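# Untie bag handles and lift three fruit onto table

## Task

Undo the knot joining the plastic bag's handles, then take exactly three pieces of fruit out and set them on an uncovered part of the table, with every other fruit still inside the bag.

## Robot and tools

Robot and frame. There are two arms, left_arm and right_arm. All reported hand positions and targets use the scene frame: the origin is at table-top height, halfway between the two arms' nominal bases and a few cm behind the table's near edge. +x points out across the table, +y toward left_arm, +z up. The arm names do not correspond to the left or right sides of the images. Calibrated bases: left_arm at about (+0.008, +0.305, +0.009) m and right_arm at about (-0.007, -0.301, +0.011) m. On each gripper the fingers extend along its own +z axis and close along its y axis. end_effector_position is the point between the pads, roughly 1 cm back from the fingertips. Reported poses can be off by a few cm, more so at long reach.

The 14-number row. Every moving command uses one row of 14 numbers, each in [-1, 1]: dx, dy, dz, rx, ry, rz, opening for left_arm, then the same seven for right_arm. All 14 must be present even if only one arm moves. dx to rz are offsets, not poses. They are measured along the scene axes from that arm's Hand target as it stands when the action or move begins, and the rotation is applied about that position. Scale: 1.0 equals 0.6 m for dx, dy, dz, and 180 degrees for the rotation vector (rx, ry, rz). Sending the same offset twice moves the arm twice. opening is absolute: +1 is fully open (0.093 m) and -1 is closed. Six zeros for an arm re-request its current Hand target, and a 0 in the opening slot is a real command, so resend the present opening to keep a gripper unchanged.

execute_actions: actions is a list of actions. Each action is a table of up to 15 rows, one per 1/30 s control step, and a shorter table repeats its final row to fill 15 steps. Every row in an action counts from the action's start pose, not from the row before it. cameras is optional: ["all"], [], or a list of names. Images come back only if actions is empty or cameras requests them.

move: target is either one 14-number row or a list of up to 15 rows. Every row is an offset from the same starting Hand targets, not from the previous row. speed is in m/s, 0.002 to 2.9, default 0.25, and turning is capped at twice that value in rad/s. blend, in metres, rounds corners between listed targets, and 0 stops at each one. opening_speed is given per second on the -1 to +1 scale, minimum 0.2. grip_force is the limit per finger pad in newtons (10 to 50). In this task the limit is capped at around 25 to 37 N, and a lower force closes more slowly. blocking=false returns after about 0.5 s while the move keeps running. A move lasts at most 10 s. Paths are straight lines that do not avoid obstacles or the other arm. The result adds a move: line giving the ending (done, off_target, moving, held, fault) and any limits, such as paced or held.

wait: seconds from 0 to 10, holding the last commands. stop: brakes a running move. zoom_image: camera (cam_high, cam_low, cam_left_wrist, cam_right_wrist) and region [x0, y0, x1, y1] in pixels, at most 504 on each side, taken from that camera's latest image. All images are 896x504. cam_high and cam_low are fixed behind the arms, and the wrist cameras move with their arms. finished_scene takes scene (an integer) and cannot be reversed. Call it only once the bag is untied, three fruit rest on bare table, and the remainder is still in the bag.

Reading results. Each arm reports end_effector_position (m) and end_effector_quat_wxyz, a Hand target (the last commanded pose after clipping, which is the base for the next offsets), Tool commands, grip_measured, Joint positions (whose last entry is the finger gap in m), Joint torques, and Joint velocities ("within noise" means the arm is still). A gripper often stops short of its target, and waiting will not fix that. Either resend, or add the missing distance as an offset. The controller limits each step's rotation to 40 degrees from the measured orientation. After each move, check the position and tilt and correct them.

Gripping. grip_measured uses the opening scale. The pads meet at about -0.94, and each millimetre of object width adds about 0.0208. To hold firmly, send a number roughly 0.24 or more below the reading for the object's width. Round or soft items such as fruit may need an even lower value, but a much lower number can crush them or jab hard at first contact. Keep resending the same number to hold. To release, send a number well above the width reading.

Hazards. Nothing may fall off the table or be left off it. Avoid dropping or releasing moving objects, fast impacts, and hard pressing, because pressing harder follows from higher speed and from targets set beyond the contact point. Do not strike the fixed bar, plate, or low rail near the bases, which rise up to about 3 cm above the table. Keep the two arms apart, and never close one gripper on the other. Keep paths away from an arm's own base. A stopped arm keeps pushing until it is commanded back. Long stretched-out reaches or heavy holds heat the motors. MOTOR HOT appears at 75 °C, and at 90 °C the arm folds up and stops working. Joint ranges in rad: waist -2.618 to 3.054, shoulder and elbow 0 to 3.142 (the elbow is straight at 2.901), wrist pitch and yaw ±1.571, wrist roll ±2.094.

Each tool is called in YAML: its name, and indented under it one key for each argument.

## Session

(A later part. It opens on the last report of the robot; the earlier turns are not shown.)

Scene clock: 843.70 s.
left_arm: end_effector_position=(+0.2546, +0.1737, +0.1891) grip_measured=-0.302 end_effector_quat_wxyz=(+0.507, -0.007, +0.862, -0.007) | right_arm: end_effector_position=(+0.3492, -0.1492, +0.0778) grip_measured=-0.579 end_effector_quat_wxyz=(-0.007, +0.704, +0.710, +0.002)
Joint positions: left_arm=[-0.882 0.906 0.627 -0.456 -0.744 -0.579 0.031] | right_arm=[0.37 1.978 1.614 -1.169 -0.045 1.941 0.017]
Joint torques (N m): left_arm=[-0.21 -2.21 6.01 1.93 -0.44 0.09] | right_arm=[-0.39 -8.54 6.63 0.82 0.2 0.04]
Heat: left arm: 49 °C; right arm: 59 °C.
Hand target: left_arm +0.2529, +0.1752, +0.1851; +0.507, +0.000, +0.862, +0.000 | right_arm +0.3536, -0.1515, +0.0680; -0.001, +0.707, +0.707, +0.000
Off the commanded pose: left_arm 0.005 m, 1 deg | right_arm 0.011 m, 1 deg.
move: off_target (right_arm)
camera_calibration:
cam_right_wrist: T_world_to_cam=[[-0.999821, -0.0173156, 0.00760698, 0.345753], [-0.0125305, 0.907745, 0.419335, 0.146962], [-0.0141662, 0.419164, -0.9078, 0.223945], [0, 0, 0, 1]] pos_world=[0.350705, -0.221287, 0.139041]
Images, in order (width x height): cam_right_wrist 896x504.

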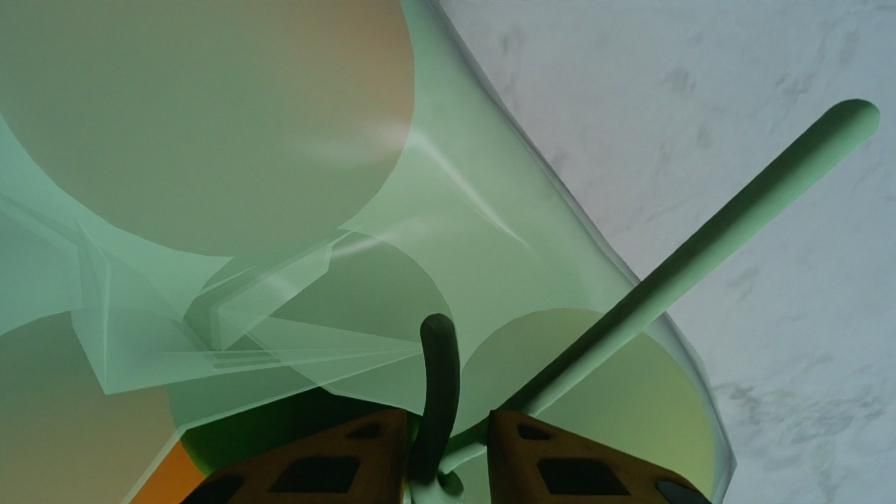

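move:
  target: [0,0,0,0,0,0,-0.3,0.007,-0.017,-0.004,0,0,0,-0.58]
  speed: 0.1
  cameras: ["cam_right_wrist"]

zoom_image:
  camera: "cam_right_wrist"
  region: [300, 280, 600, 504]

Scene clock: 857.37 s.
left_arm: end_effector_position=(+0.2546, +0.1737, +0.1891) grip_measured=-0.302 end_effector_quat_wxyz=(+0.507, -0.007, +0.862, -0.007) | right_arm: end_effector_position=(+0.3540, -0.1556, +0.0780) grip_measured=-0.579 end_effector_quat_wxyz=(-0.005, +0.706, +0.708, +0.006)
Joint positions: left_arm=[-0.882 0.906 0.627 -0.456 -0.744 -0.579 0.031] | right_arm=[0.349 1.978 1.614 -1.16 -0.045 1.926 0.017]
Joint torques (N m): left_arm=[-0.23 -2.29 6.05 1.93 -0.44 0.08] | right_arm=[-1.13 -8.1 5.9 0.88 0.19 -0.08]
Heat: left arm: 46 °C; right arm: 58 °C.
Hand target: left_arm +0.2529, +0.1752, +0.1851; +0.507, +0.000, +0.862, +0.000 | right_arm +0.3577, -0.1617, +0.0656; -0.001, +0.707, +0.707, +0.000
Off the commanded pose: left_arm 0.005 m, 1 deg | right_arm 0.014 m, 1 deg.
move: off_target (right_arm)
camera_calibration:
cam_right_wrist: T_world_to_cam=[[-0.999919, -0.0126526, -0.00128761, 0.351981], [-0.0120161, 0.906712, 0.421579, 0.15232], [-0.00416659, 0.42156, -0.906791, 0.223761], [0, 0, 0, 1]] pos_world=[0.354715, -0.227985, 0.139143]
Images, in order (width x height): cam_right_wrist 896x504.

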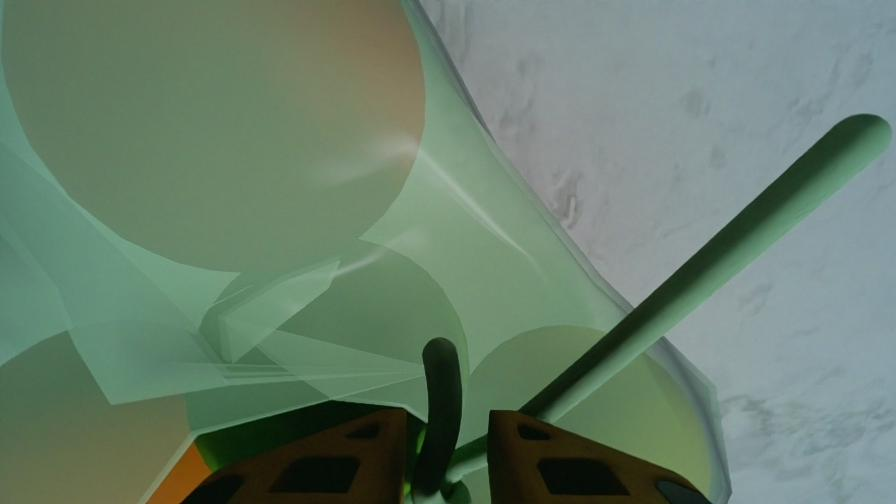

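Scaled by 1.680 from the camera's 896x504 image, which has a finer 1280x720 frame.

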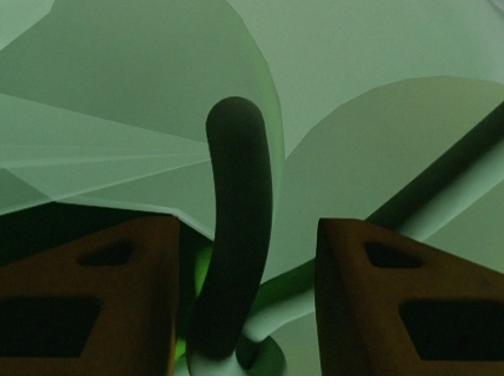

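move:
  target: [0,0,0,0,0,0,-0.3,-0.002,-0.016,-0.008,0,0,0,-0.58]
  speed: 0.1
  cameras: ["cam_right_wrist"]

zoom_image:
  camera: "cam_right_wrist"
  region: [300, 280, 600, 504]

Scene clock: 865.63 s.
left_arm: end_effector_position=(+0.2546, +0.1737, +0.1891) grip_measured=-0.302 end_effector_quat_wxyz=(+0.507, -0.007, +0.862, -0.007) | right_arm: end_effector_position=(+0.3522, -0.1659, +0.0737) grip_measured=-0.579 end_effector_quat_wxyz=(-0.008, +0.707, +0.708, -0.001)
Joint positions: left_arm=[-0.882 0.906 0.627 -0.456 -0.744 -0.579 0.031] | right_arm=[0.326 1.975 1.59 -1.156 -0.045 1.904 0.017]
Joint torques (N m): left_arm=[-0.16 -2.29 6.01 1.93 -0.44 0.08] | right_arm=[-1.02 -8.79 4.41 1.07 0.18 -0.06]
Heat: left arm: 45 °C; right arm: 57 °C.
Hand target: left_arm +0.2529, +0.1752, +0.1851; +0.507, +0.000, +0.862, +0.000 | right_arm +0.3565, -0.1714, +0.0607; -0.001, +0.707, +0.707, +0.000
Off the commanded pose: left_arm 0.005 m, 1 deg | right_arm 0.015 m, 1 deg.
move: off_target (right_arm)
camera_calibration:
cam_right_wrist: T_world_to_cam=[[-0.999874, -0.0106226, 0.0118273, 0.349342], [-0.00473238, 0.90914, 0.416464, 0.161624], [-0.0151766, 0.416356, -0.909075, 0.227351], [0, 0, 0, 1]] pos_world=[0.353513, -0.237887, 0.135237]
Images, in order (width x height): cam_right_wrist 896x504.

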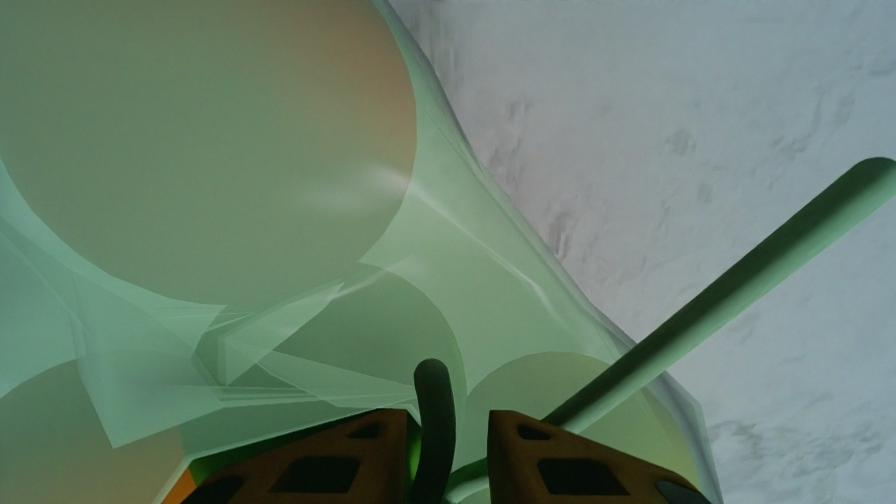

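Scaled by 1.680 from the camera's 896x504 image, which has a finer 1280x720 frame.

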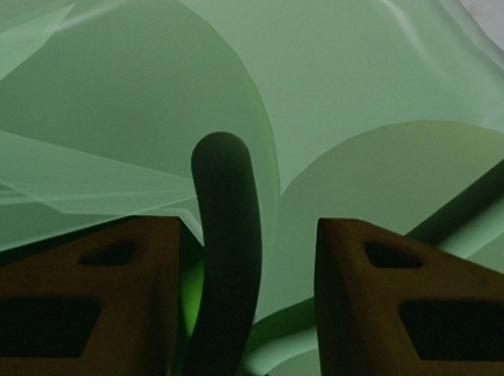

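move:
  target: [0,0,0,0,0,0,-0.3,0,0,0,0,0,0,-1]
  opening_speed: 0.5
  cameras: ["cam_right_wrist"]

zoom_image:
  camera: "cam_right_wrist"
  region: [300, 280, 600, 504]

Scene clock: 873.23 s.
left_arm: end_effector_position=(+0.2546, +0.1737, +0.1891) grip_measured=-0.302 end_effector_quat_wxyz=(+0.507, -0.007, +0.862, -0.007) | right_arm: end_effector_position=(+0.3513, -0.1664, +0.0709) grip_measured=-0.916 end_effector_quat_wxyz=(-0.008, +0.706, +0.708, -0.002)
Joint positions: left_arm=[-0.882 0.906 0.627 -0.456 -0.744 -0.579 0.031] | right_arm=[0.326 1.975 1.579 -1.146 -0.045 1.903 0.001]
Joint torques (N m): left_arm=[-0.2 -2.25 6.02 1.94 -0.44 0.1] | right_arm=[-1.03 -8.87 5.5 0.99 0.15 -0.1]
Heat: left arm: 45 °C; right arm: 57 °C.
Hand target: left_arm +0.2529, +0.1752, +0.1851; +0.507, +0.000, +0.862, +0.000 | right_arm +0.3566, -0.1714, +0.0608; -0.001, +0.707, +0.707, +0.000
Off the commanded pose: left_arm 0.005 m, 1 deg | right_arm 0.013 m, 1 deg.
move: off_target (right_arm)
camera_calibration:
cam_right_wrist: T_world_to_cam=[[-0.999839, -0.0116719, 0.013659, 0.348164], [-0.00493279, 0.909357, 0.415987, 0.163337], [-0.0172763, 0.415853, -0.909268, 0.225608], [0, 0, 0, 1]] pos_world=[0.352811, -0.238287, 0.132437]
Images, in order (width x height): cam_right_wrist 896x504.

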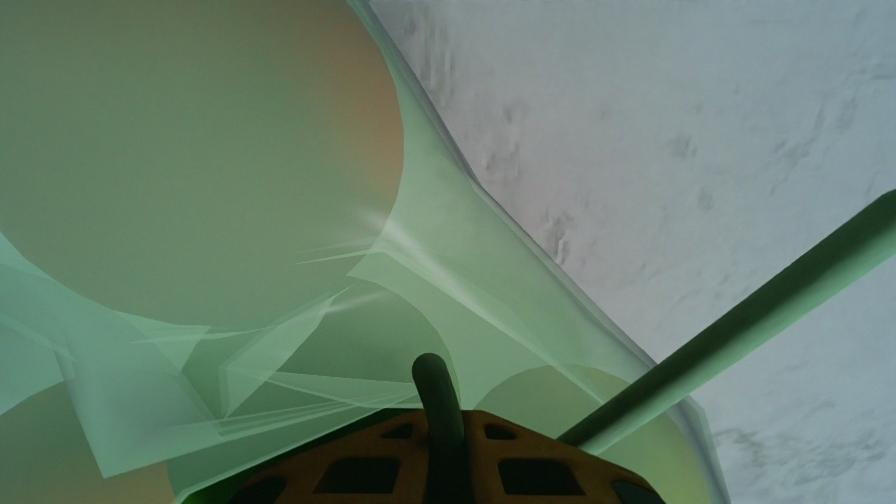

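Scaled by 1.680 from the camera's 896x504 image, which has a finer 1280x720 frame.

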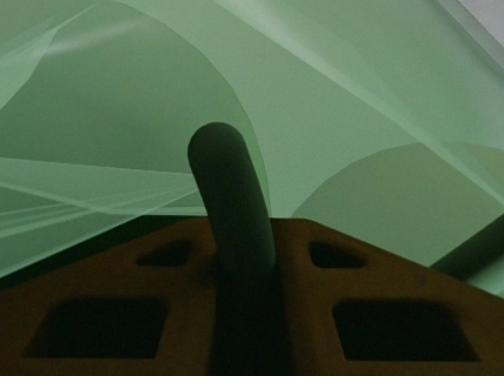

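move:
  target: [0,0,0,0,0,0,-0.3,-0.008,-0.09,0.07,0,0,0,-1]
  speed: 0.1
  cameras: ["cam_right_wrist","cam_high"]

zoom_image:
  camera: "cam_high"
  region: [370, 150, 510, 275]

Scene clock: 889.33 s.
left_arm: end_effector_position=(+0.2546, +0.1737, +0.1891) grip_measured=-0.302 end_effector_quat_wxyz=(+0.507, -0.007, +0.862, -0.007) | right_arm: end_effector_position=(+0.3549, -0.2213, +0.0881) grip_measured=-0.916 end_effector_quat_wxyz=(-0.007, +0.708, +0.707, -0.004)
Joint positions: left_arm=[-0.882 0.906 0.627 -0.456 -0.744 -0.579 0.031] | right_arm=[0.18 1.927 1.572 -1.196 -0.045 1.76 0.001]
Joint torques (N m): left_arm=[-0.2 -2.29 6.06 1.92 -0.46 0.07] | right_arm=[-0.87 -12.77 8.92 0.08 0.14 -0.06]
Heat: left arm: 45 °C; right arm: 56 °C.
Hand target: left_arm +0.2529, +0.1752, +0.1851; +0.507, +0.000, +0.862, +0.000 | right_arm +0.3517, -0.2253, +0.1028; -0.001, +0.707, +0.707, +0.000
Off the commanded pose: left_arm 0.005 m, 1 deg | right_arm 0.016 m, 1 deg.
move: off_target (right_arm)
camera_calibration:
cam_right_wrist: T_world_to_cam=[[-0.999857, -0.00808343, 0.0148706, 0.351567], [-0.00123323, 0.911043, 0.412311, 0.205455], [-0.0168806, 0.412233, -0.910922, 0.263327], [0, 0, 0, 1]] pos_world=[0.356216, -0.292888, 0.149931]
Images, in order (width x height): cam_high 896x504, cam_right_wrist 896x504.

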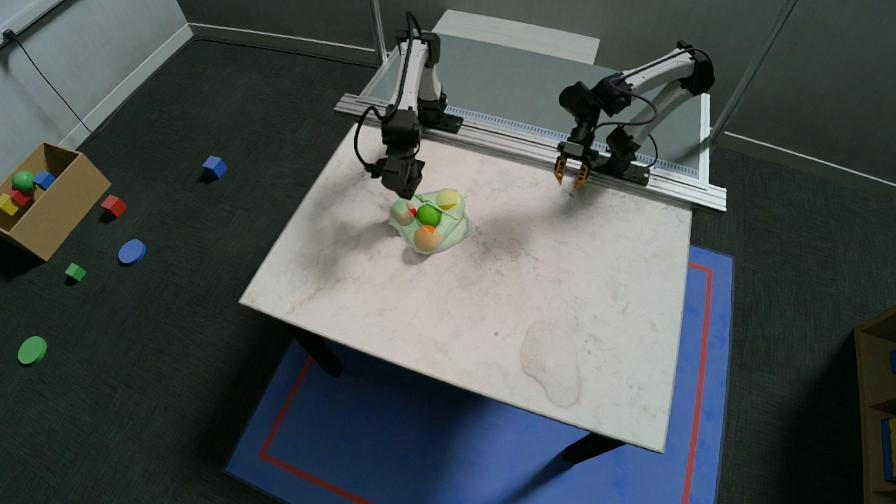

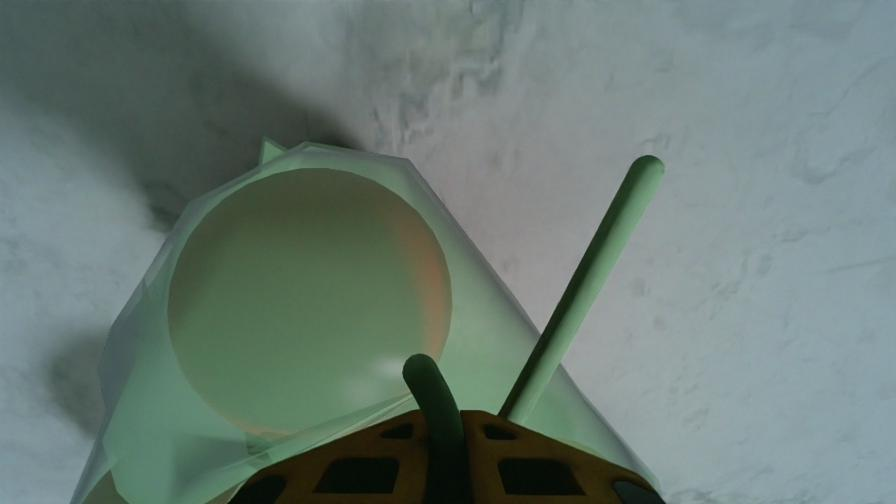

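Scaled by 3.600 from the camera's 896x504 image, which has a finer 1280x720 frame.

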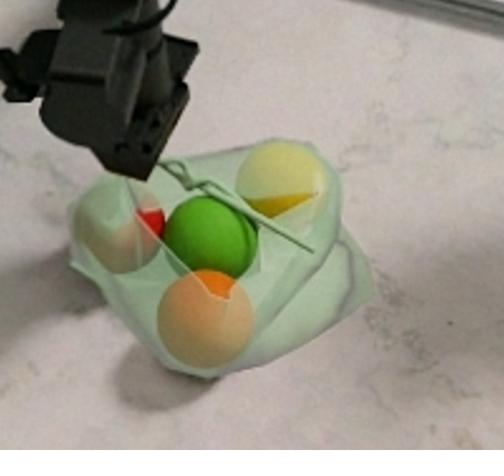

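move:
  target: [0.17,-0.342,-0.0585,-0.0396,-0.0396,-0.4989,-0.6,0,0,0,0,0,0,-1]
  speed: 0.25
  cameras: ["cam_left_wrist"]

zoom_image:
  camera: "cam_left_wrist"
  region: [250, 100, 650, 350]

Scene clock: 906.57 s.
left_arm: end_effector_position=(+0.3514, -0.0296, +0.1536) grip_measured=-0.598 end_effector_quat_wxyz=(+0.412, +0.578, +0.577, -0.403) | right_arm: end_effector_position=(+0.3548, -0.2213, +0.0881) grip_measured=-0.916 end_effector_quat_wxyz=(-0.007, +0.707, +0.707, -0.004)
Joint positions: left_arm=[-0.45 1.896 1.162 0.088 0.997 0.567 0.016] | right_arm=[0.18 1.927 1.572 -1.197 -0.045 1.76 0.001]
Joint torques (N m): left_arm=[0.55 -6.83 8.57 1.59 0.5 0.07] | right_arm=[-0.8 -12.85 8.85 0.09 0.11 -0.11]
Heat: left arm: 46 °C; right arm: 57 °C.
Hand target: left_arm +0.3549, -0.0300, +0.1500; +0.406, +0.579, +0.579, -0.406 | right_arm +0.3517, -0.2253, +0.1028; -0.001, +0.707, +0.707, +0.000
Off the commanded pose: left_arm 0.005 m, 1 deg | right_arm 0.016 m, 1 deg.
move: off_target (right_arm)
camera_calibration:
cam_left_wrist: T_world_to_cam=[[-0.999906, 0.00135745, -0.0136411, 0.352689], [0.0107315, 0.696681, -0.717301, 0.166793], [0.00852976, -0.71738, -0.69663, 0.171701], [0, 0, 0, 1]] pos_world=[0.349402, 0.00649501, 0.244064]
Images, in order (width x height): cam_left_wrist 896x504.

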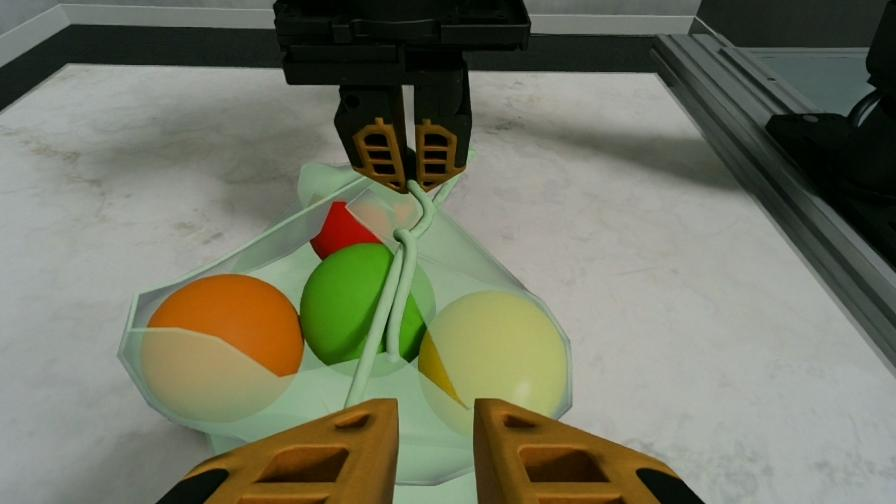

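Scaled by 1.260 from the camera's 896x504 image, which has a finer 1280x720 frame.

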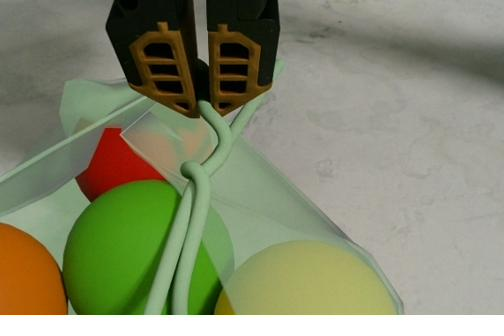

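move:
  target: [0.0368,-0.0917,-0.1,0.1389,0,0,-0.6,0,0,0,0,0,0,-1]
  speed: 0.15
  cameras: ["cam_left_wrist"]

zoom_image:
  camera: "cam_left_wrist"
  region: [270, 220, 610, 480]

Scene clock: 934.67 s.
left_arm: end_effector_position=(+0.3743, -0.0851, +0.0974) grip_measured=-0.598 end_effector_quat_wxyz=(+0.279, +0.650, +0.650, -0.278) | right_arm: end_effector_position=(+0.3548, -0.2213, +0.0881) grip_measured=-0.916 end_effector_quat_wxyz=(-0.007, +0.707, +0.707, -0.004)
Joint positions: left_arm=[-0.607 2.181 1.685 -0.518 0.636 0.753 0.016] | right_arm=[0.18 1.927 1.572 -1.197 -0.045 1.76 0.001]
Joint torques (N m): left_arm=[0.21 -8.66 8.79 1.32 0.27 0.08] | right_arm=[-0.7 -12.72 9.05 0.1 0.14 -0.07]
Heat: left arm: 45 °C; right arm: 58 °C.
Hand target: left_arm +0.3770, -0.0849, +0.0899; +0.271, +0.653, +0.654, -0.271 | right_arm +0.3517, -0.2253, +0.1028; -0.001, +0.707, +0.707, +0.000
Off the commanded pose: left_arm 0.008 m, 1 deg | right_arm 0.016 m, 1 deg.
move: off_target (right_arm)
camera_calibration:
cam_left_wrist: T_world_to_cam=[[-0.999967, 0.00781182, -0.00202089, 0.374304], [0.00800239, 0.927997, -0.372502, 0.151947], [-0.00103454, -0.372507, -0.928029, 0.148041], [0, 0, 0, 1]] pos_world=[0.373229, -0.0887839, 0.194744]
Images, in order (width x height): cam_left_wrist 896x504.

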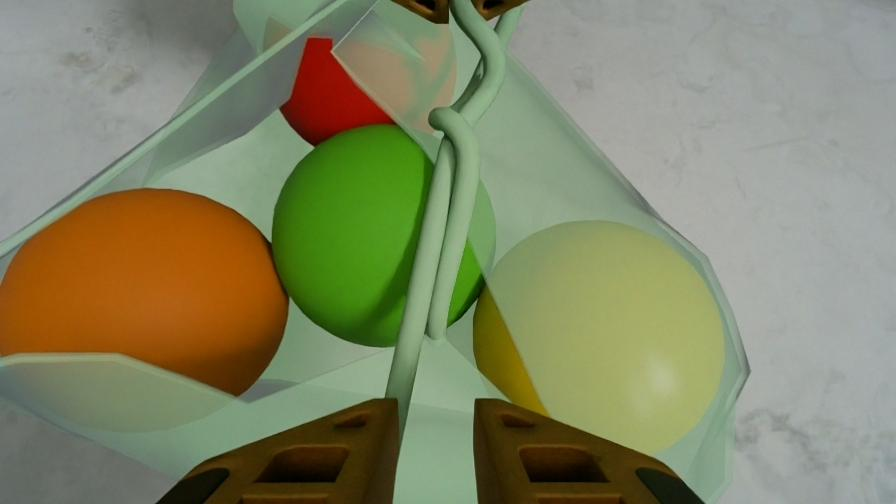

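Scaled by 1.482 from the camera's 896x504 image, which has a finer 1280x720 frame.

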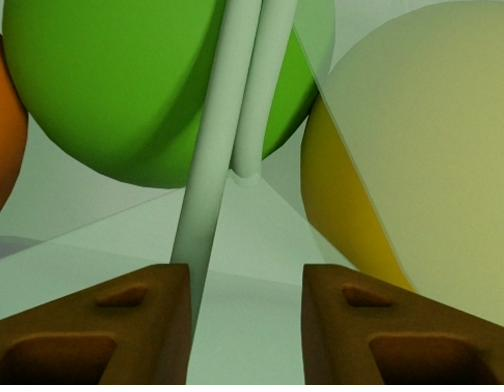

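move:
  target:
    - [-0.0067,-0.025,-0.052,0,0,0,-0.6,0,0,0,0,0,0,-1]
    - [-0.0067,-0.062,-0.055,0,0,0,-0.6,0,0,0,0,0,0,-1]
  speed: 0.08
  cameras: ["cam_left_wrist"]

zoom_image:
  camera: "cam_left_wrist"
  region: [310, 250, 570, 504]

Scene clock: 989.20 s.
left_arm: end_effector_position=(+0.3678, -0.1203, +0.0633) grip_measured=-0.598 end_effector_quat_wxyz=(+0.273, +0.656, +0.647, -0.276) | right_arm: end_effector_position=(+0.3535, -0.2215, +0.0882) grip_measured=-0.916 end_effector_quat_wxyz=(-0.009, +0.707, +0.707, -0.006)
Joint positions: left_arm=[-0.677 2.287 1.726 -0.431 0.599 0.702 0.016] | right_arm=[0.18 1.927 1.572 -1.202 -0.045 1.76 0.001]
Joint torques (N m): left_arm=[0.25 -9.09 8.73 1.54 0.25 -0.09] | right_arm=[-0.7 -12.74 8.87 0.12 0.12 -0.07]
Heat: left arm: 51 °C; right arm: 59 °C.
Hand target: left_arm +0.3729, -0.1222, +0.0568; +0.270, +0.653, +0.654, -0.271 | right_arm +0.3517, -0.2253, +0.1028; -0.001, +0.707, +0.707, +0.000
Off the commanded pose: left_arm 0.008 m, 1 deg | right_arm 0.015 m, 1 deg.
move: off_target (right_arm)
camera_calibration:
cam_left_wrist: T_world_to_cam=[[-0.999747, 0.0224293, -0.00169894, 0.369634], [0.0215282, 0.932217, -0.36126, 0.166877], [-0.00651904, -0.361205, -0.932464, 0.106967], [0, 0, 0, 1]] pos_world=[0.366646, -0.125219, 0.160657]
Images, in order (width x height): cam_left_wrist 896x504.

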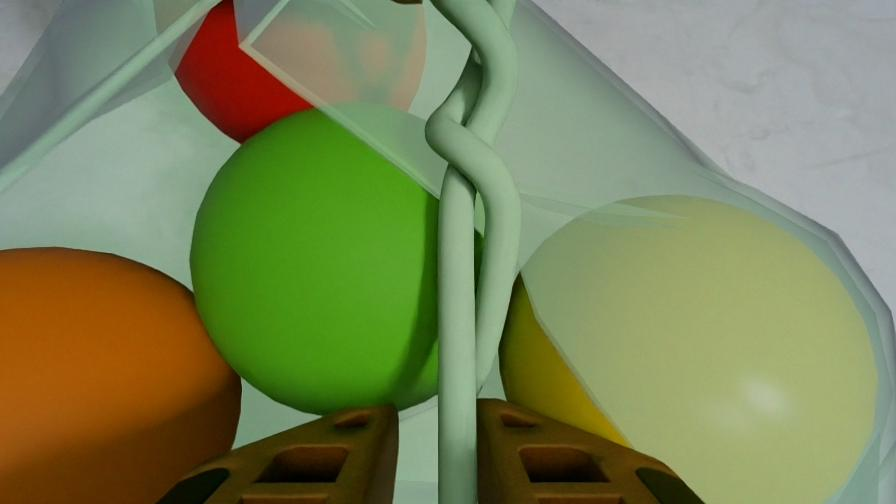

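Scaled by 1.938 from the camera's 896x504 image, which has a finer 1280x720 frame.

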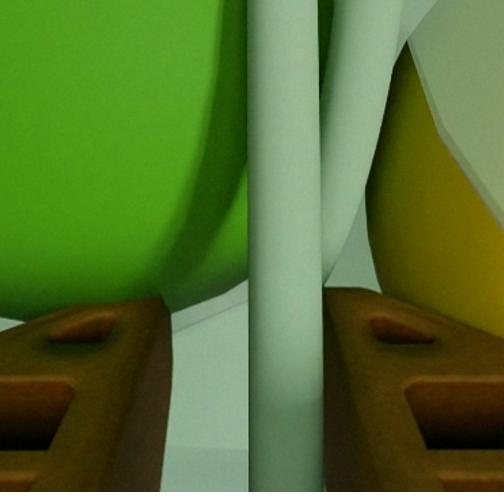

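move:
  target:
    - [0,0,0,0,0,0,-1,0,0,0,0,0,0,-1]
    - [0.0,0.0,0.04,0,0,0,-1,0,0,0,0,0,0,-1]
  speed: 0.08
  opening_speed: 0.6
  cameras: ["cam_left_wrist"]

zoom_image:
  camera: "cam_left_wrist"
  region: [310, 250, 570, 504]

Scene clock: 1041.00 s.
left_arm: end_effector_position=(+0.3694, -0.1218, +0.0747) grip_measured=-0.904 end_effector_quat_wxyz=(+0.269, +0.656, +0.649, -0.276) | right_arm: end_effector_position=(+0.3534, -0.2215, +0.0882) grip_measured=-0.916 end_effector_quat_wxyz=(-0.009, +0.707, +0.707, -0.006)
Joint positions: left_arm=[-0.677 2.287 1.778 -0.492 0.598 0.702 0.002] | right_arm=[0.18 1.927 1.572 -1.202 -0.045 1.76 0.001]
Joint torques (N m): left_arm=[0.29 -11.3 8.76 1.35 0.28 -0.13] | right_arm=[-0.73 -12.85 9.01 0.1 0.15 -0.09]
Heat: left arm: 55 °C; right arm: 59 °C.
Hand target: left_arm +0.3730, -0.1222, +0.0809; +0.271, +0.653, +0.654, -0.271 | right_arm +0.3517, -0.2253, +0.1028; -0.001, +0.707, +0.707, +0.000
Off the commanded pose: left_arm 0.007 m, 1 deg | right_arm 0.015 m, 1 deg.
move: off_target (right_arm)
camera_calibration:
cam_left_wrist: T_world_to_cam=[[-0.999756, 0.0213433, 0.00565584, 0.370717], [0.0179404, 0.934541, -0.355404, 0.173402], [-0.0128711, -0.355216, -0.934696, 0.120286], [0, 0, 0, 1]] pos_world=[0.369064, -0.127236, 0.171962]
Images, in order (width x height): cam_left_wrist 896x504.

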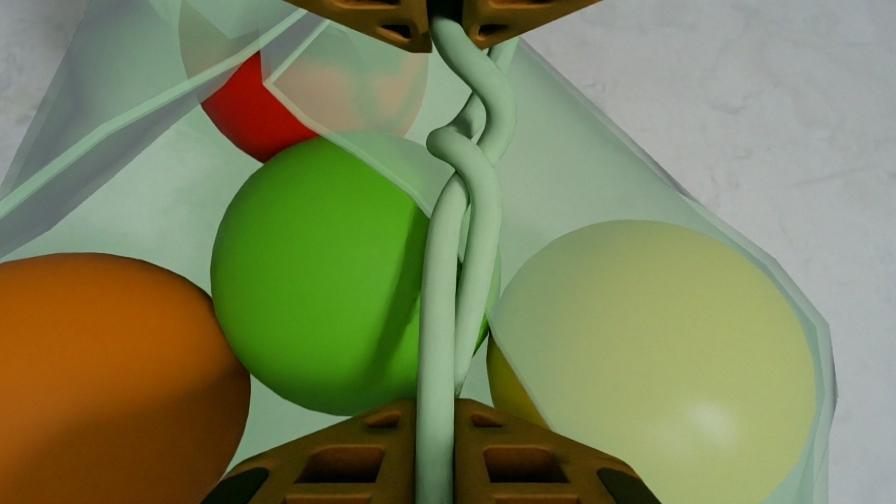

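Scaled by 1.938 from the camera's 896x504 image, which has a finer 1280x720 frame.

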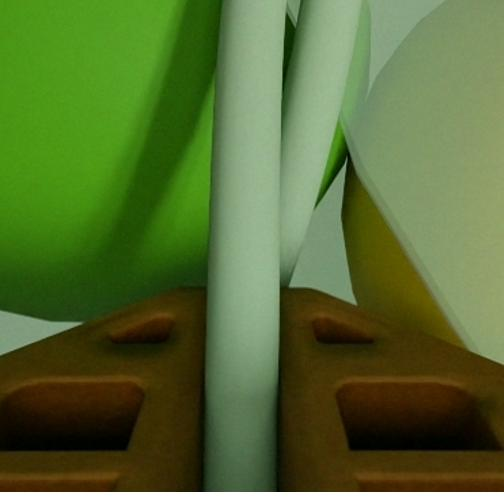

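move:
  target:
    - [0,0,0.02,0,0,0,-1,0,-0.03,0.02,0,0,0,-1]
    - [-0.1,-0.01,0.03,0,0,0,-1,-0.1,-0.04,0.03,0,0,0,-1]
  speed: 0.06
  blend: [0.01,0]
  cameras: ["cam_left_wrist","cam_high"]

zoom_image:
  camera: "cam_high"
  region: [350, 140, 520, 275]

Scene clock: 1070.17 s.
left_arm: end_effector_position=(+0.3125, -0.1344, +0.0945) grip_measured=-0.904 end_effector_quat_wxyz=(+0.269, +0.658, +0.644, -0.281) | right_arm: end_effector_position=(+0.2992, -0.2433, +0.1157) grip_measured=-0.916 end_effector_quat_wxyz=(-0.004, +0.705, +0.709, +0.003)
Joint positions: left_arm=[-0.777 2.128 1.587 -0.406 0.554 0.609 0.002] | right_arm=[0.138 1.678 1.363 -1.223 -0.049 1.712 0.001]
Joint torques (N m): left_arm=[0.43 -12.29 5.52 1.58 0.12 -0.12] | right_arm=[-0.96 -10.25 6.52 0.31 0.16 -0.04]
Heat: left arm: 61 °C; right arm: 59 °C.
Hand target: left_arm +0.3130, -0.1282, +0.0990; +0.271, +0.653, +0.653, -0.271 | right_arm +0.2917, -0.2493, +0.1207; +0.000, +0.707, +0.707, +0.000
Off the commanded pose: left_arm 0.008 m, 2 deg | right_arm 0.011 m, 1 deg.
move: off_target (right_arm)
camera_calibration:
cam_left_wrist: T_world_to_cam=[[-0.999448, 0.0322091, 0.00817178, 0.315127], [0.0270519, 0.93147, -0.362812, 0.190797], [-0.0192976, -0.36239, -0.931827, 0.134257], [0, 0, 0, 1]] pos_world=[0.312382, -0.139218, 0.191753]
Images, in order (width x height): cam_high 896x504, cam_left_wrist 896x504.

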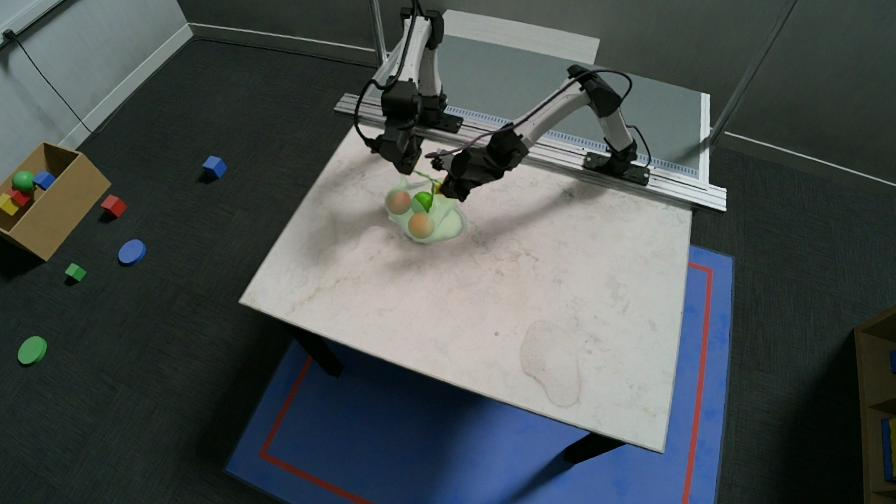

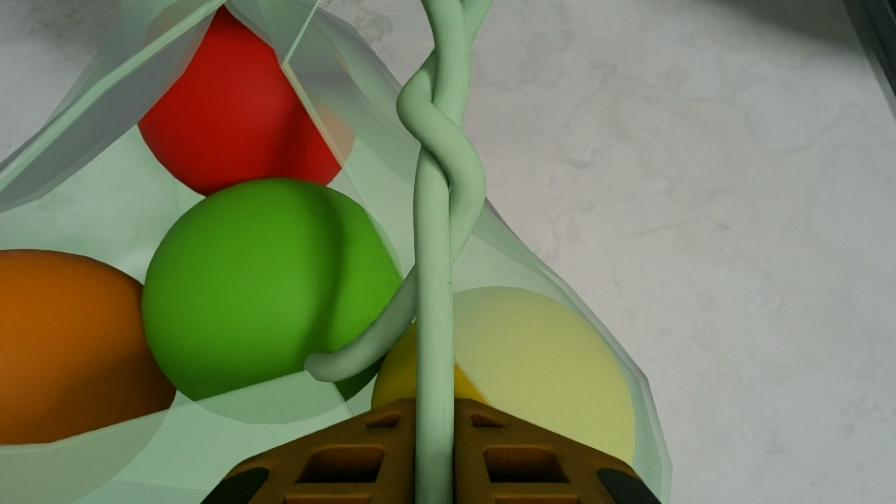

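Scaled by 2.965 from the camera's 896x504 image, which has a finer 1280x720 frame.

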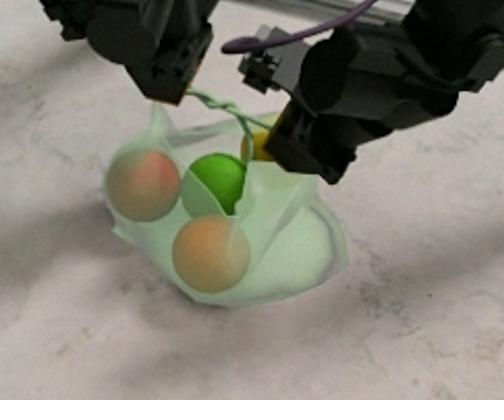

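move:
  target: [-0.1,0.0,0.08,0,0,0,-1,-0.1,-0.01,0.08,0,0,0,-1]
  speed: 0.08
  cameras: ["cam_left_wrist","cam_high"]

zoom_image:
  camera: "cam_high"
  region: [350, 120, 520, 255]

Scene clock: 1078.97 s.
left_arm: end_effector_position=(+0.2567, -0.1392, +0.1503) grip_measured=-0.904 end_effector_quat_wxyz=(+0.286, +0.657, +0.638, -0.282) | right_arm: end_effector_position=(+0.2426, -0.2495, +0.1671) grip_measured=-0.916 end_effector_quat_wxyz=(+0.001, +0.705, +0.709, +0.012)
Joint positions: left_arm=[-0.882 1.922 1.485 -0.426 0.487 0.512 0.002] | right_arm=[0.138 1.442 1.326 -1.402 -0.05 1.712 0.001]
Joint torques (N m): left_arm=[0.31 -10.74 5.7 1.41 0.08 -0.13] | right_arm=[-0.81 -7.24 6.69 0.18 0.18 -0.05]
Heat: left arm: 65 °C; right arm: 57 °C.
Hand target: left_arm +0.2529, -0.1282, +0.1468; +0.270, +0.653, +0.654, -0.271 | right_arm +0.2317, -0.2553, +0.1688; +0.000, +0.707, +0.707, +0.000
Off the commanded pose: left_arm 0.012 m, 3 deg | right_arm 0.012 m, 1 deg.
move: off_target (left_arm, right_arm)
camera_calibration:
cam_left_wrist: T_world_to_cam=[[-0.999406, 0.0302068, -0.0165665, 0.262441], [0.034262, 0.921811, -0.386122, 0.217295], [0.00360767, -0.38646, -0.922299, 0.172807], [0, 0, 0, 1]] pos_world=[0.254217, -0.141449, 0.24763]
Images, in order (width x height): cam_high 896x504, cam_left_wrist 896x504.

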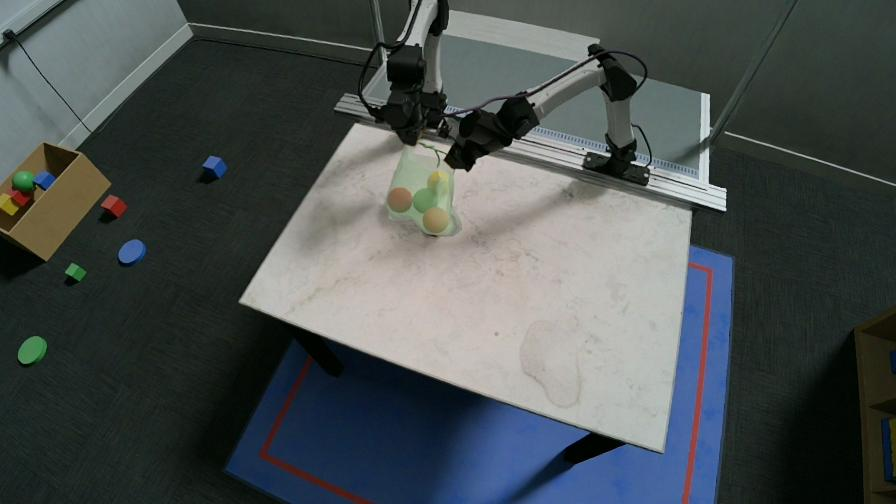

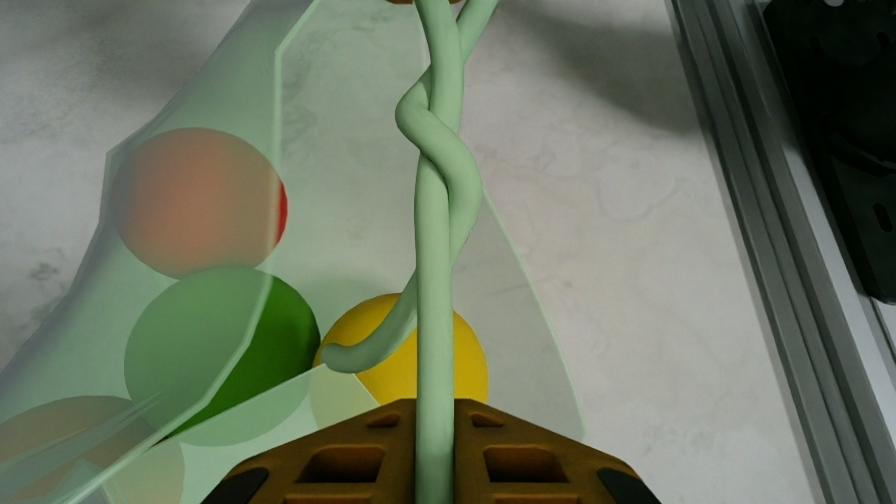

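Scaled by 2.965 from the camera's 896x504 image, which has a finer 1280x720 frame.

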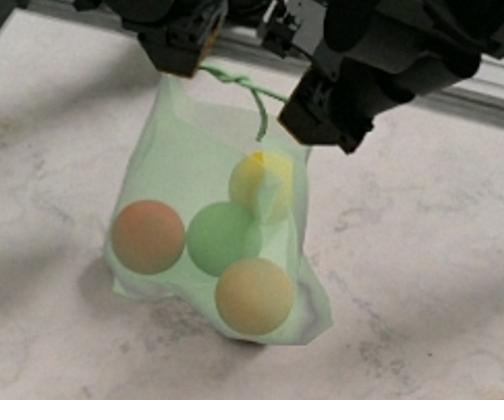

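move:
  target:
    - [0,0,0,0,0,0,-0.45,0,0,0,0,0,0,-1]
    - [0.0,0.06,0.05,0,0,0,-0.45,0,0,0,0,0,0,-1]
  speed: 0.1
  opening_speed: 0.8
  cameras: ["cam_left_wrist","cam_high"]

zoom_image:
  camera: "cam_high"
  region: [350, 120, 520, 255]

Scene clock: 1113.60 s.
left_arm: end_effector_position=(+0.2581, -0.0995, +0.1776) grip_measured=-0.452 end_effector_quat_wxyz=(+0.279, +0.650, +0.653, -0.271) | right_arm: end_effector_position=(+0.2413, -0.2498, +0.1671) grip_measured=-0.916 end_effector_quat_wxyz=(+0.000, +0.705, +0.709, +0.009)
Joint positions: left_arm=[-0.824 1.802 1.459 -0.561 0.495 0.545 0.024] | right_arm=[0.138 1.442 1.326 -1.408 -0.05 1.712 0.001]
Joint torques (N m): left_arm=[0.68 -9.57 5.81 1.51 0.38 0.08] | right_arm=[-0.9 -7.27 6.71 0.26 0.16 -0.01]
Heat: left arm: 67 °C; right arm: 56 °C.
Hand target: left_arm +0.2529, -0.0922, +0.1769; +0.271, +0.653, +0.654, -0.271 | right_arm +0.2318, -0.2553, +0.1688; +0.000, +0.707, +0.707, +0.000
Off the commanded pose: left_arm 0.009 m, 1 deg | right_arm 0.011 m, 1 deg.
move: off_target (right_arm)
camera_calibration:
cam_left_wrist: T_world_to_cam=[[-0.999952, 0.000227869, -0.00976494, 0.259097], [0.00373758, 0.932568, -0.360975, 0.195669], [0.00902421, -0.360995, -0.932524, 0.216399], [0, 0, 0, 1]] pos_world=[0.2564, -0.104415, 0.274959]
Images, in order (width x height): cam_high 896x504, cam_left_wrist 896x504.

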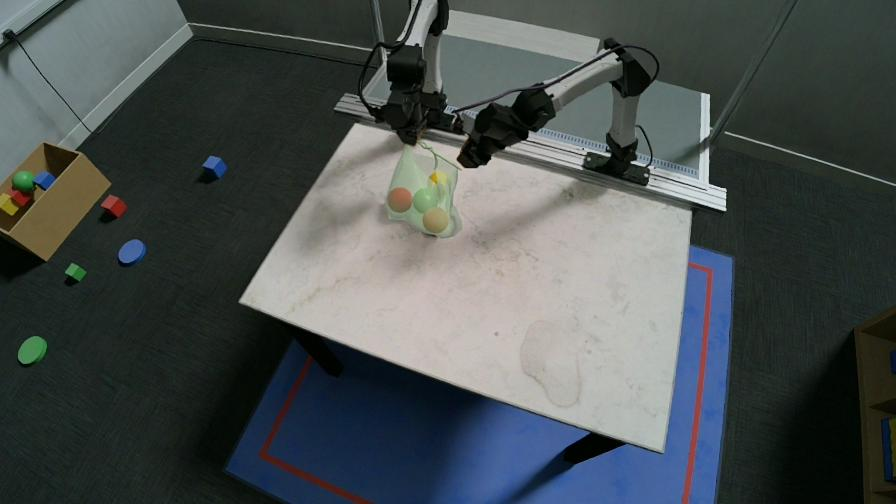

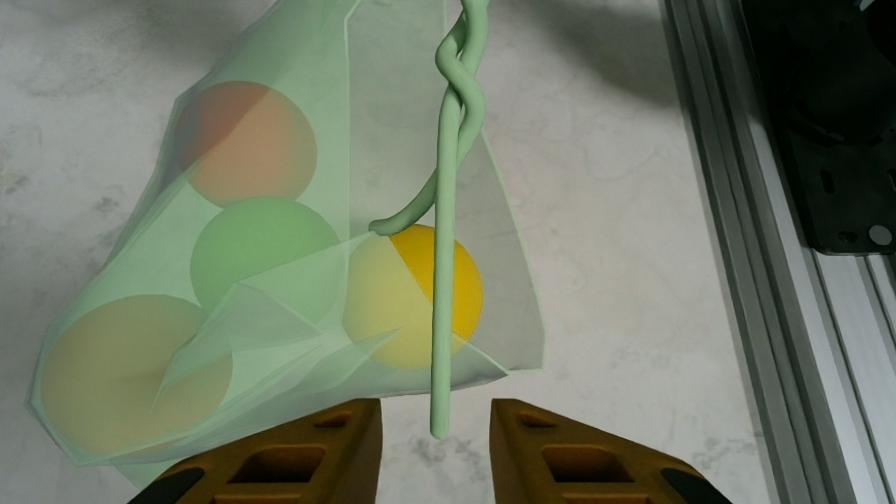

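Scaled by 2.965 from the camera's 896x504 image, which has a finer 1280x720 frame.

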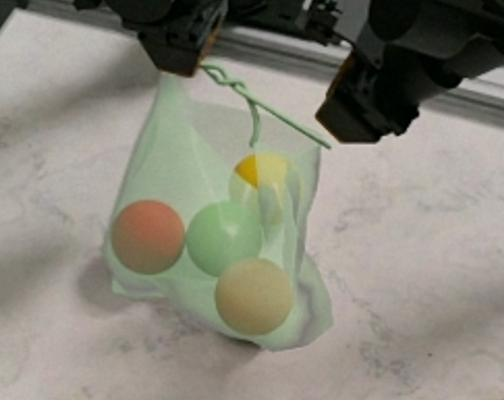

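move:
  target: [0,0.03,0.03,0,0,0,-0.45,0.21,-0.03,0.0,0,0,0,-1]
  speed: 0.12
  cameras: ["cam_left_wrist","cam_high"]

zoom_image:
  camera: "cam_high"
  region: [350, 120, 520, 255]

Scene clock: 1167.43 s.
left_arm: end_effector_position=(+0.2564, -0.0804, +0.1892) grip_measured=-0.452 end_effector_quat_wxyz=(+0.271, +0.651, +0.655, -0.270) | right_arm: end_effector_position=(+0.3554, -0.2683, +0.1653) grip_measured=-0.916 end_effector_quat_wxyz=(-0.002, +0.706, +0.708, +0.004)
Joint positions: left_arm=[-0.792 1.755 1.459 -0.64 0.515 0.577 0.024] | right_arm=[0.04 1.889 1.82 -1.469 -0.05 1.617 0.001]
Joint torques (N m): left_arm=[0.84 -9.61 6.71 1.5 0.41 0.09] | right_arm=[-1.03 -7.86 11.34 0.24 0.13 -0.1]
Heat: left arm: 64 °C; right arm: 55 °C.
Hand target: left_arm +0.2528, -0.0742, +0.1949; +0.270, +0.653, +0.654, -0.271 | right_arm +0.3577, -0.2733, +0.1687; -0.001, +0.707, +0.707, +0.000
Off the commanded pose: left_arm 0.009 m, 0 deg | right_arm 0.007 m, 1 deg.
move: done
camera_calibration:
cam_left_wrist: T_world_to_cam=[[-0.999997, 0.00212755, 0.000861394, 0.255567], [0.00169337, 0.937171, -0.348867, 0.180619], [-0.00154951, -0.348865, -0.937172, 0.238674], [0, 0, 0, 1]] pos_world=[0.25563, -0.0865499, 0.286471]
Images, in order (width x height): cam_high 896x504, cam_left_wrist 896x504.

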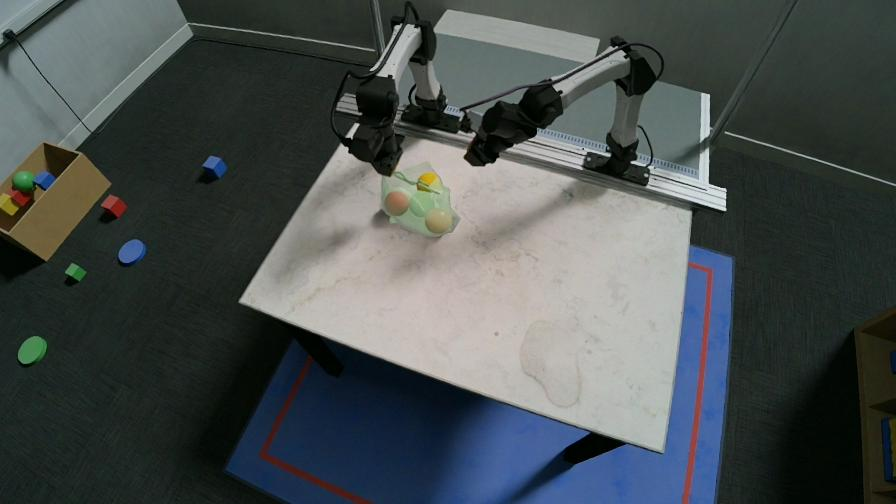

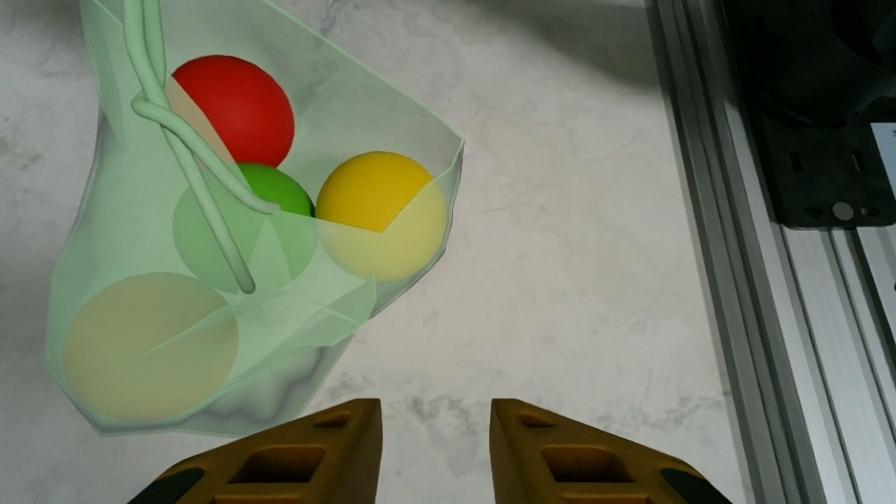

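Scaled by 2.965 from the camera's 896x504 image, which has a finer 1280x720 frame.

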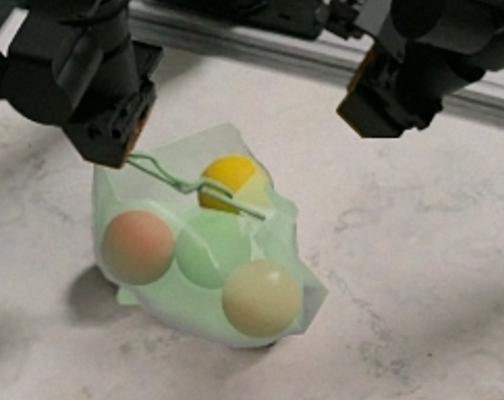

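move:
  target: [0.0553,-0.1313,-0.05,0,0,0.361,-0.55,0,0,0,0,0,0,-1]
  speed: 0.15
  cameras: ["cam_left_wrist"]

zoom_image:
  camera: "cam_left_wrist"
  region: [250, 200, 650, 450]

Scene clock: 1218.30 s.
left_arm: end_effector_position=(+0.2855, -0.1520, +0.1699) grip_measured=-0.548 end_effector_quat_wxyz=(+0.378, +0.202, +0.899, -0.093) | right_arm: end_effector_position=(+0.3553, -0.2683, +0.1653) grip_measured=-0.916 end_effector_quat_wxyz=(-0.002, +0.706, +0.708, +0.004)
Joint positions: left_arm=[-1.146 2.038 1.755 -0.622 -0.474 -0.563 0.019] | right_arm=[0.04 1.889 1.82 -1.47 -0.05 1.617 0.001]
Joint torques (N m): left_arm=[0.06 -8.12 9.2 1.53 -0.39 -0.11] | right_arm=[-0.92 -7.8 11.3 0.25 0.11 -0.08]
Heat: left arm: 58 °C; right arm: 62 °C.
Hand target: left_arm +0.2862, -0.1530, +0.1650; +0.374, +0.200, +0.902, -0.083 | right_arm +0.3577, -0.2733, +0.1687; -0.001, +0.707, +0.707, +0.000
Off the commanded pose: left_arm 0.005 m, 1 deg | right_arm 0.007 m, 1 deg.
move: done
camera_calibration:
cam_left_wrist: T_world_to_cam=[[-0.439939, -0.897916, 0.0141812, -0.0140526], [-0.839357, 0.405531, -0.361974, 0.402552], [0.319271, -0.17115, -0.93208, 0.130182], [0, 0, 0, 1]] pos_world=[0.290139, -0.153585, 0.267252]
Images, in order (width x height): cam_left_wrist 896x504.

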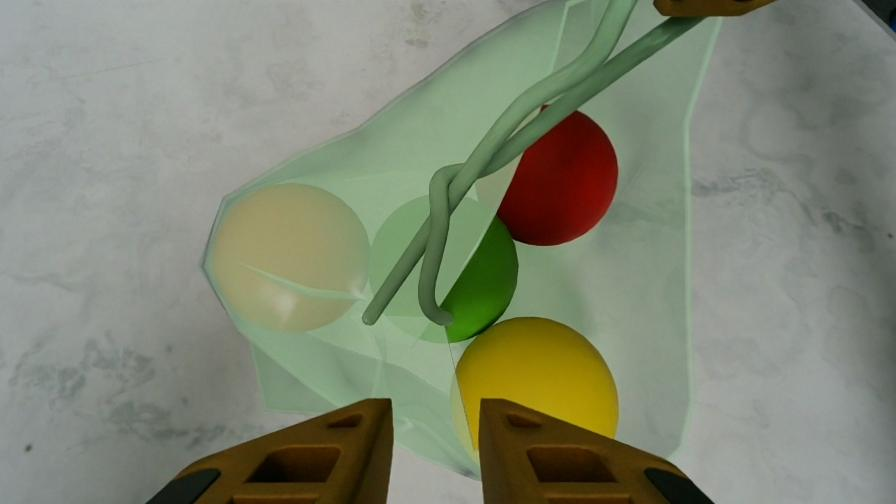

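Scaled by 1.260 from the camera's 896x504 image, which has a finer 1280x720 frame.

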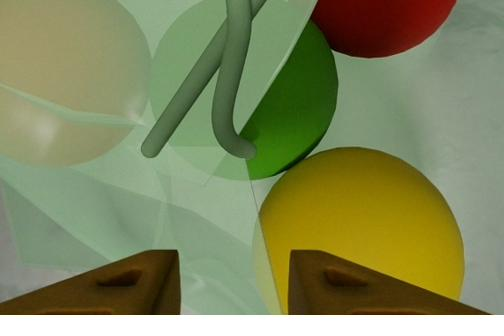

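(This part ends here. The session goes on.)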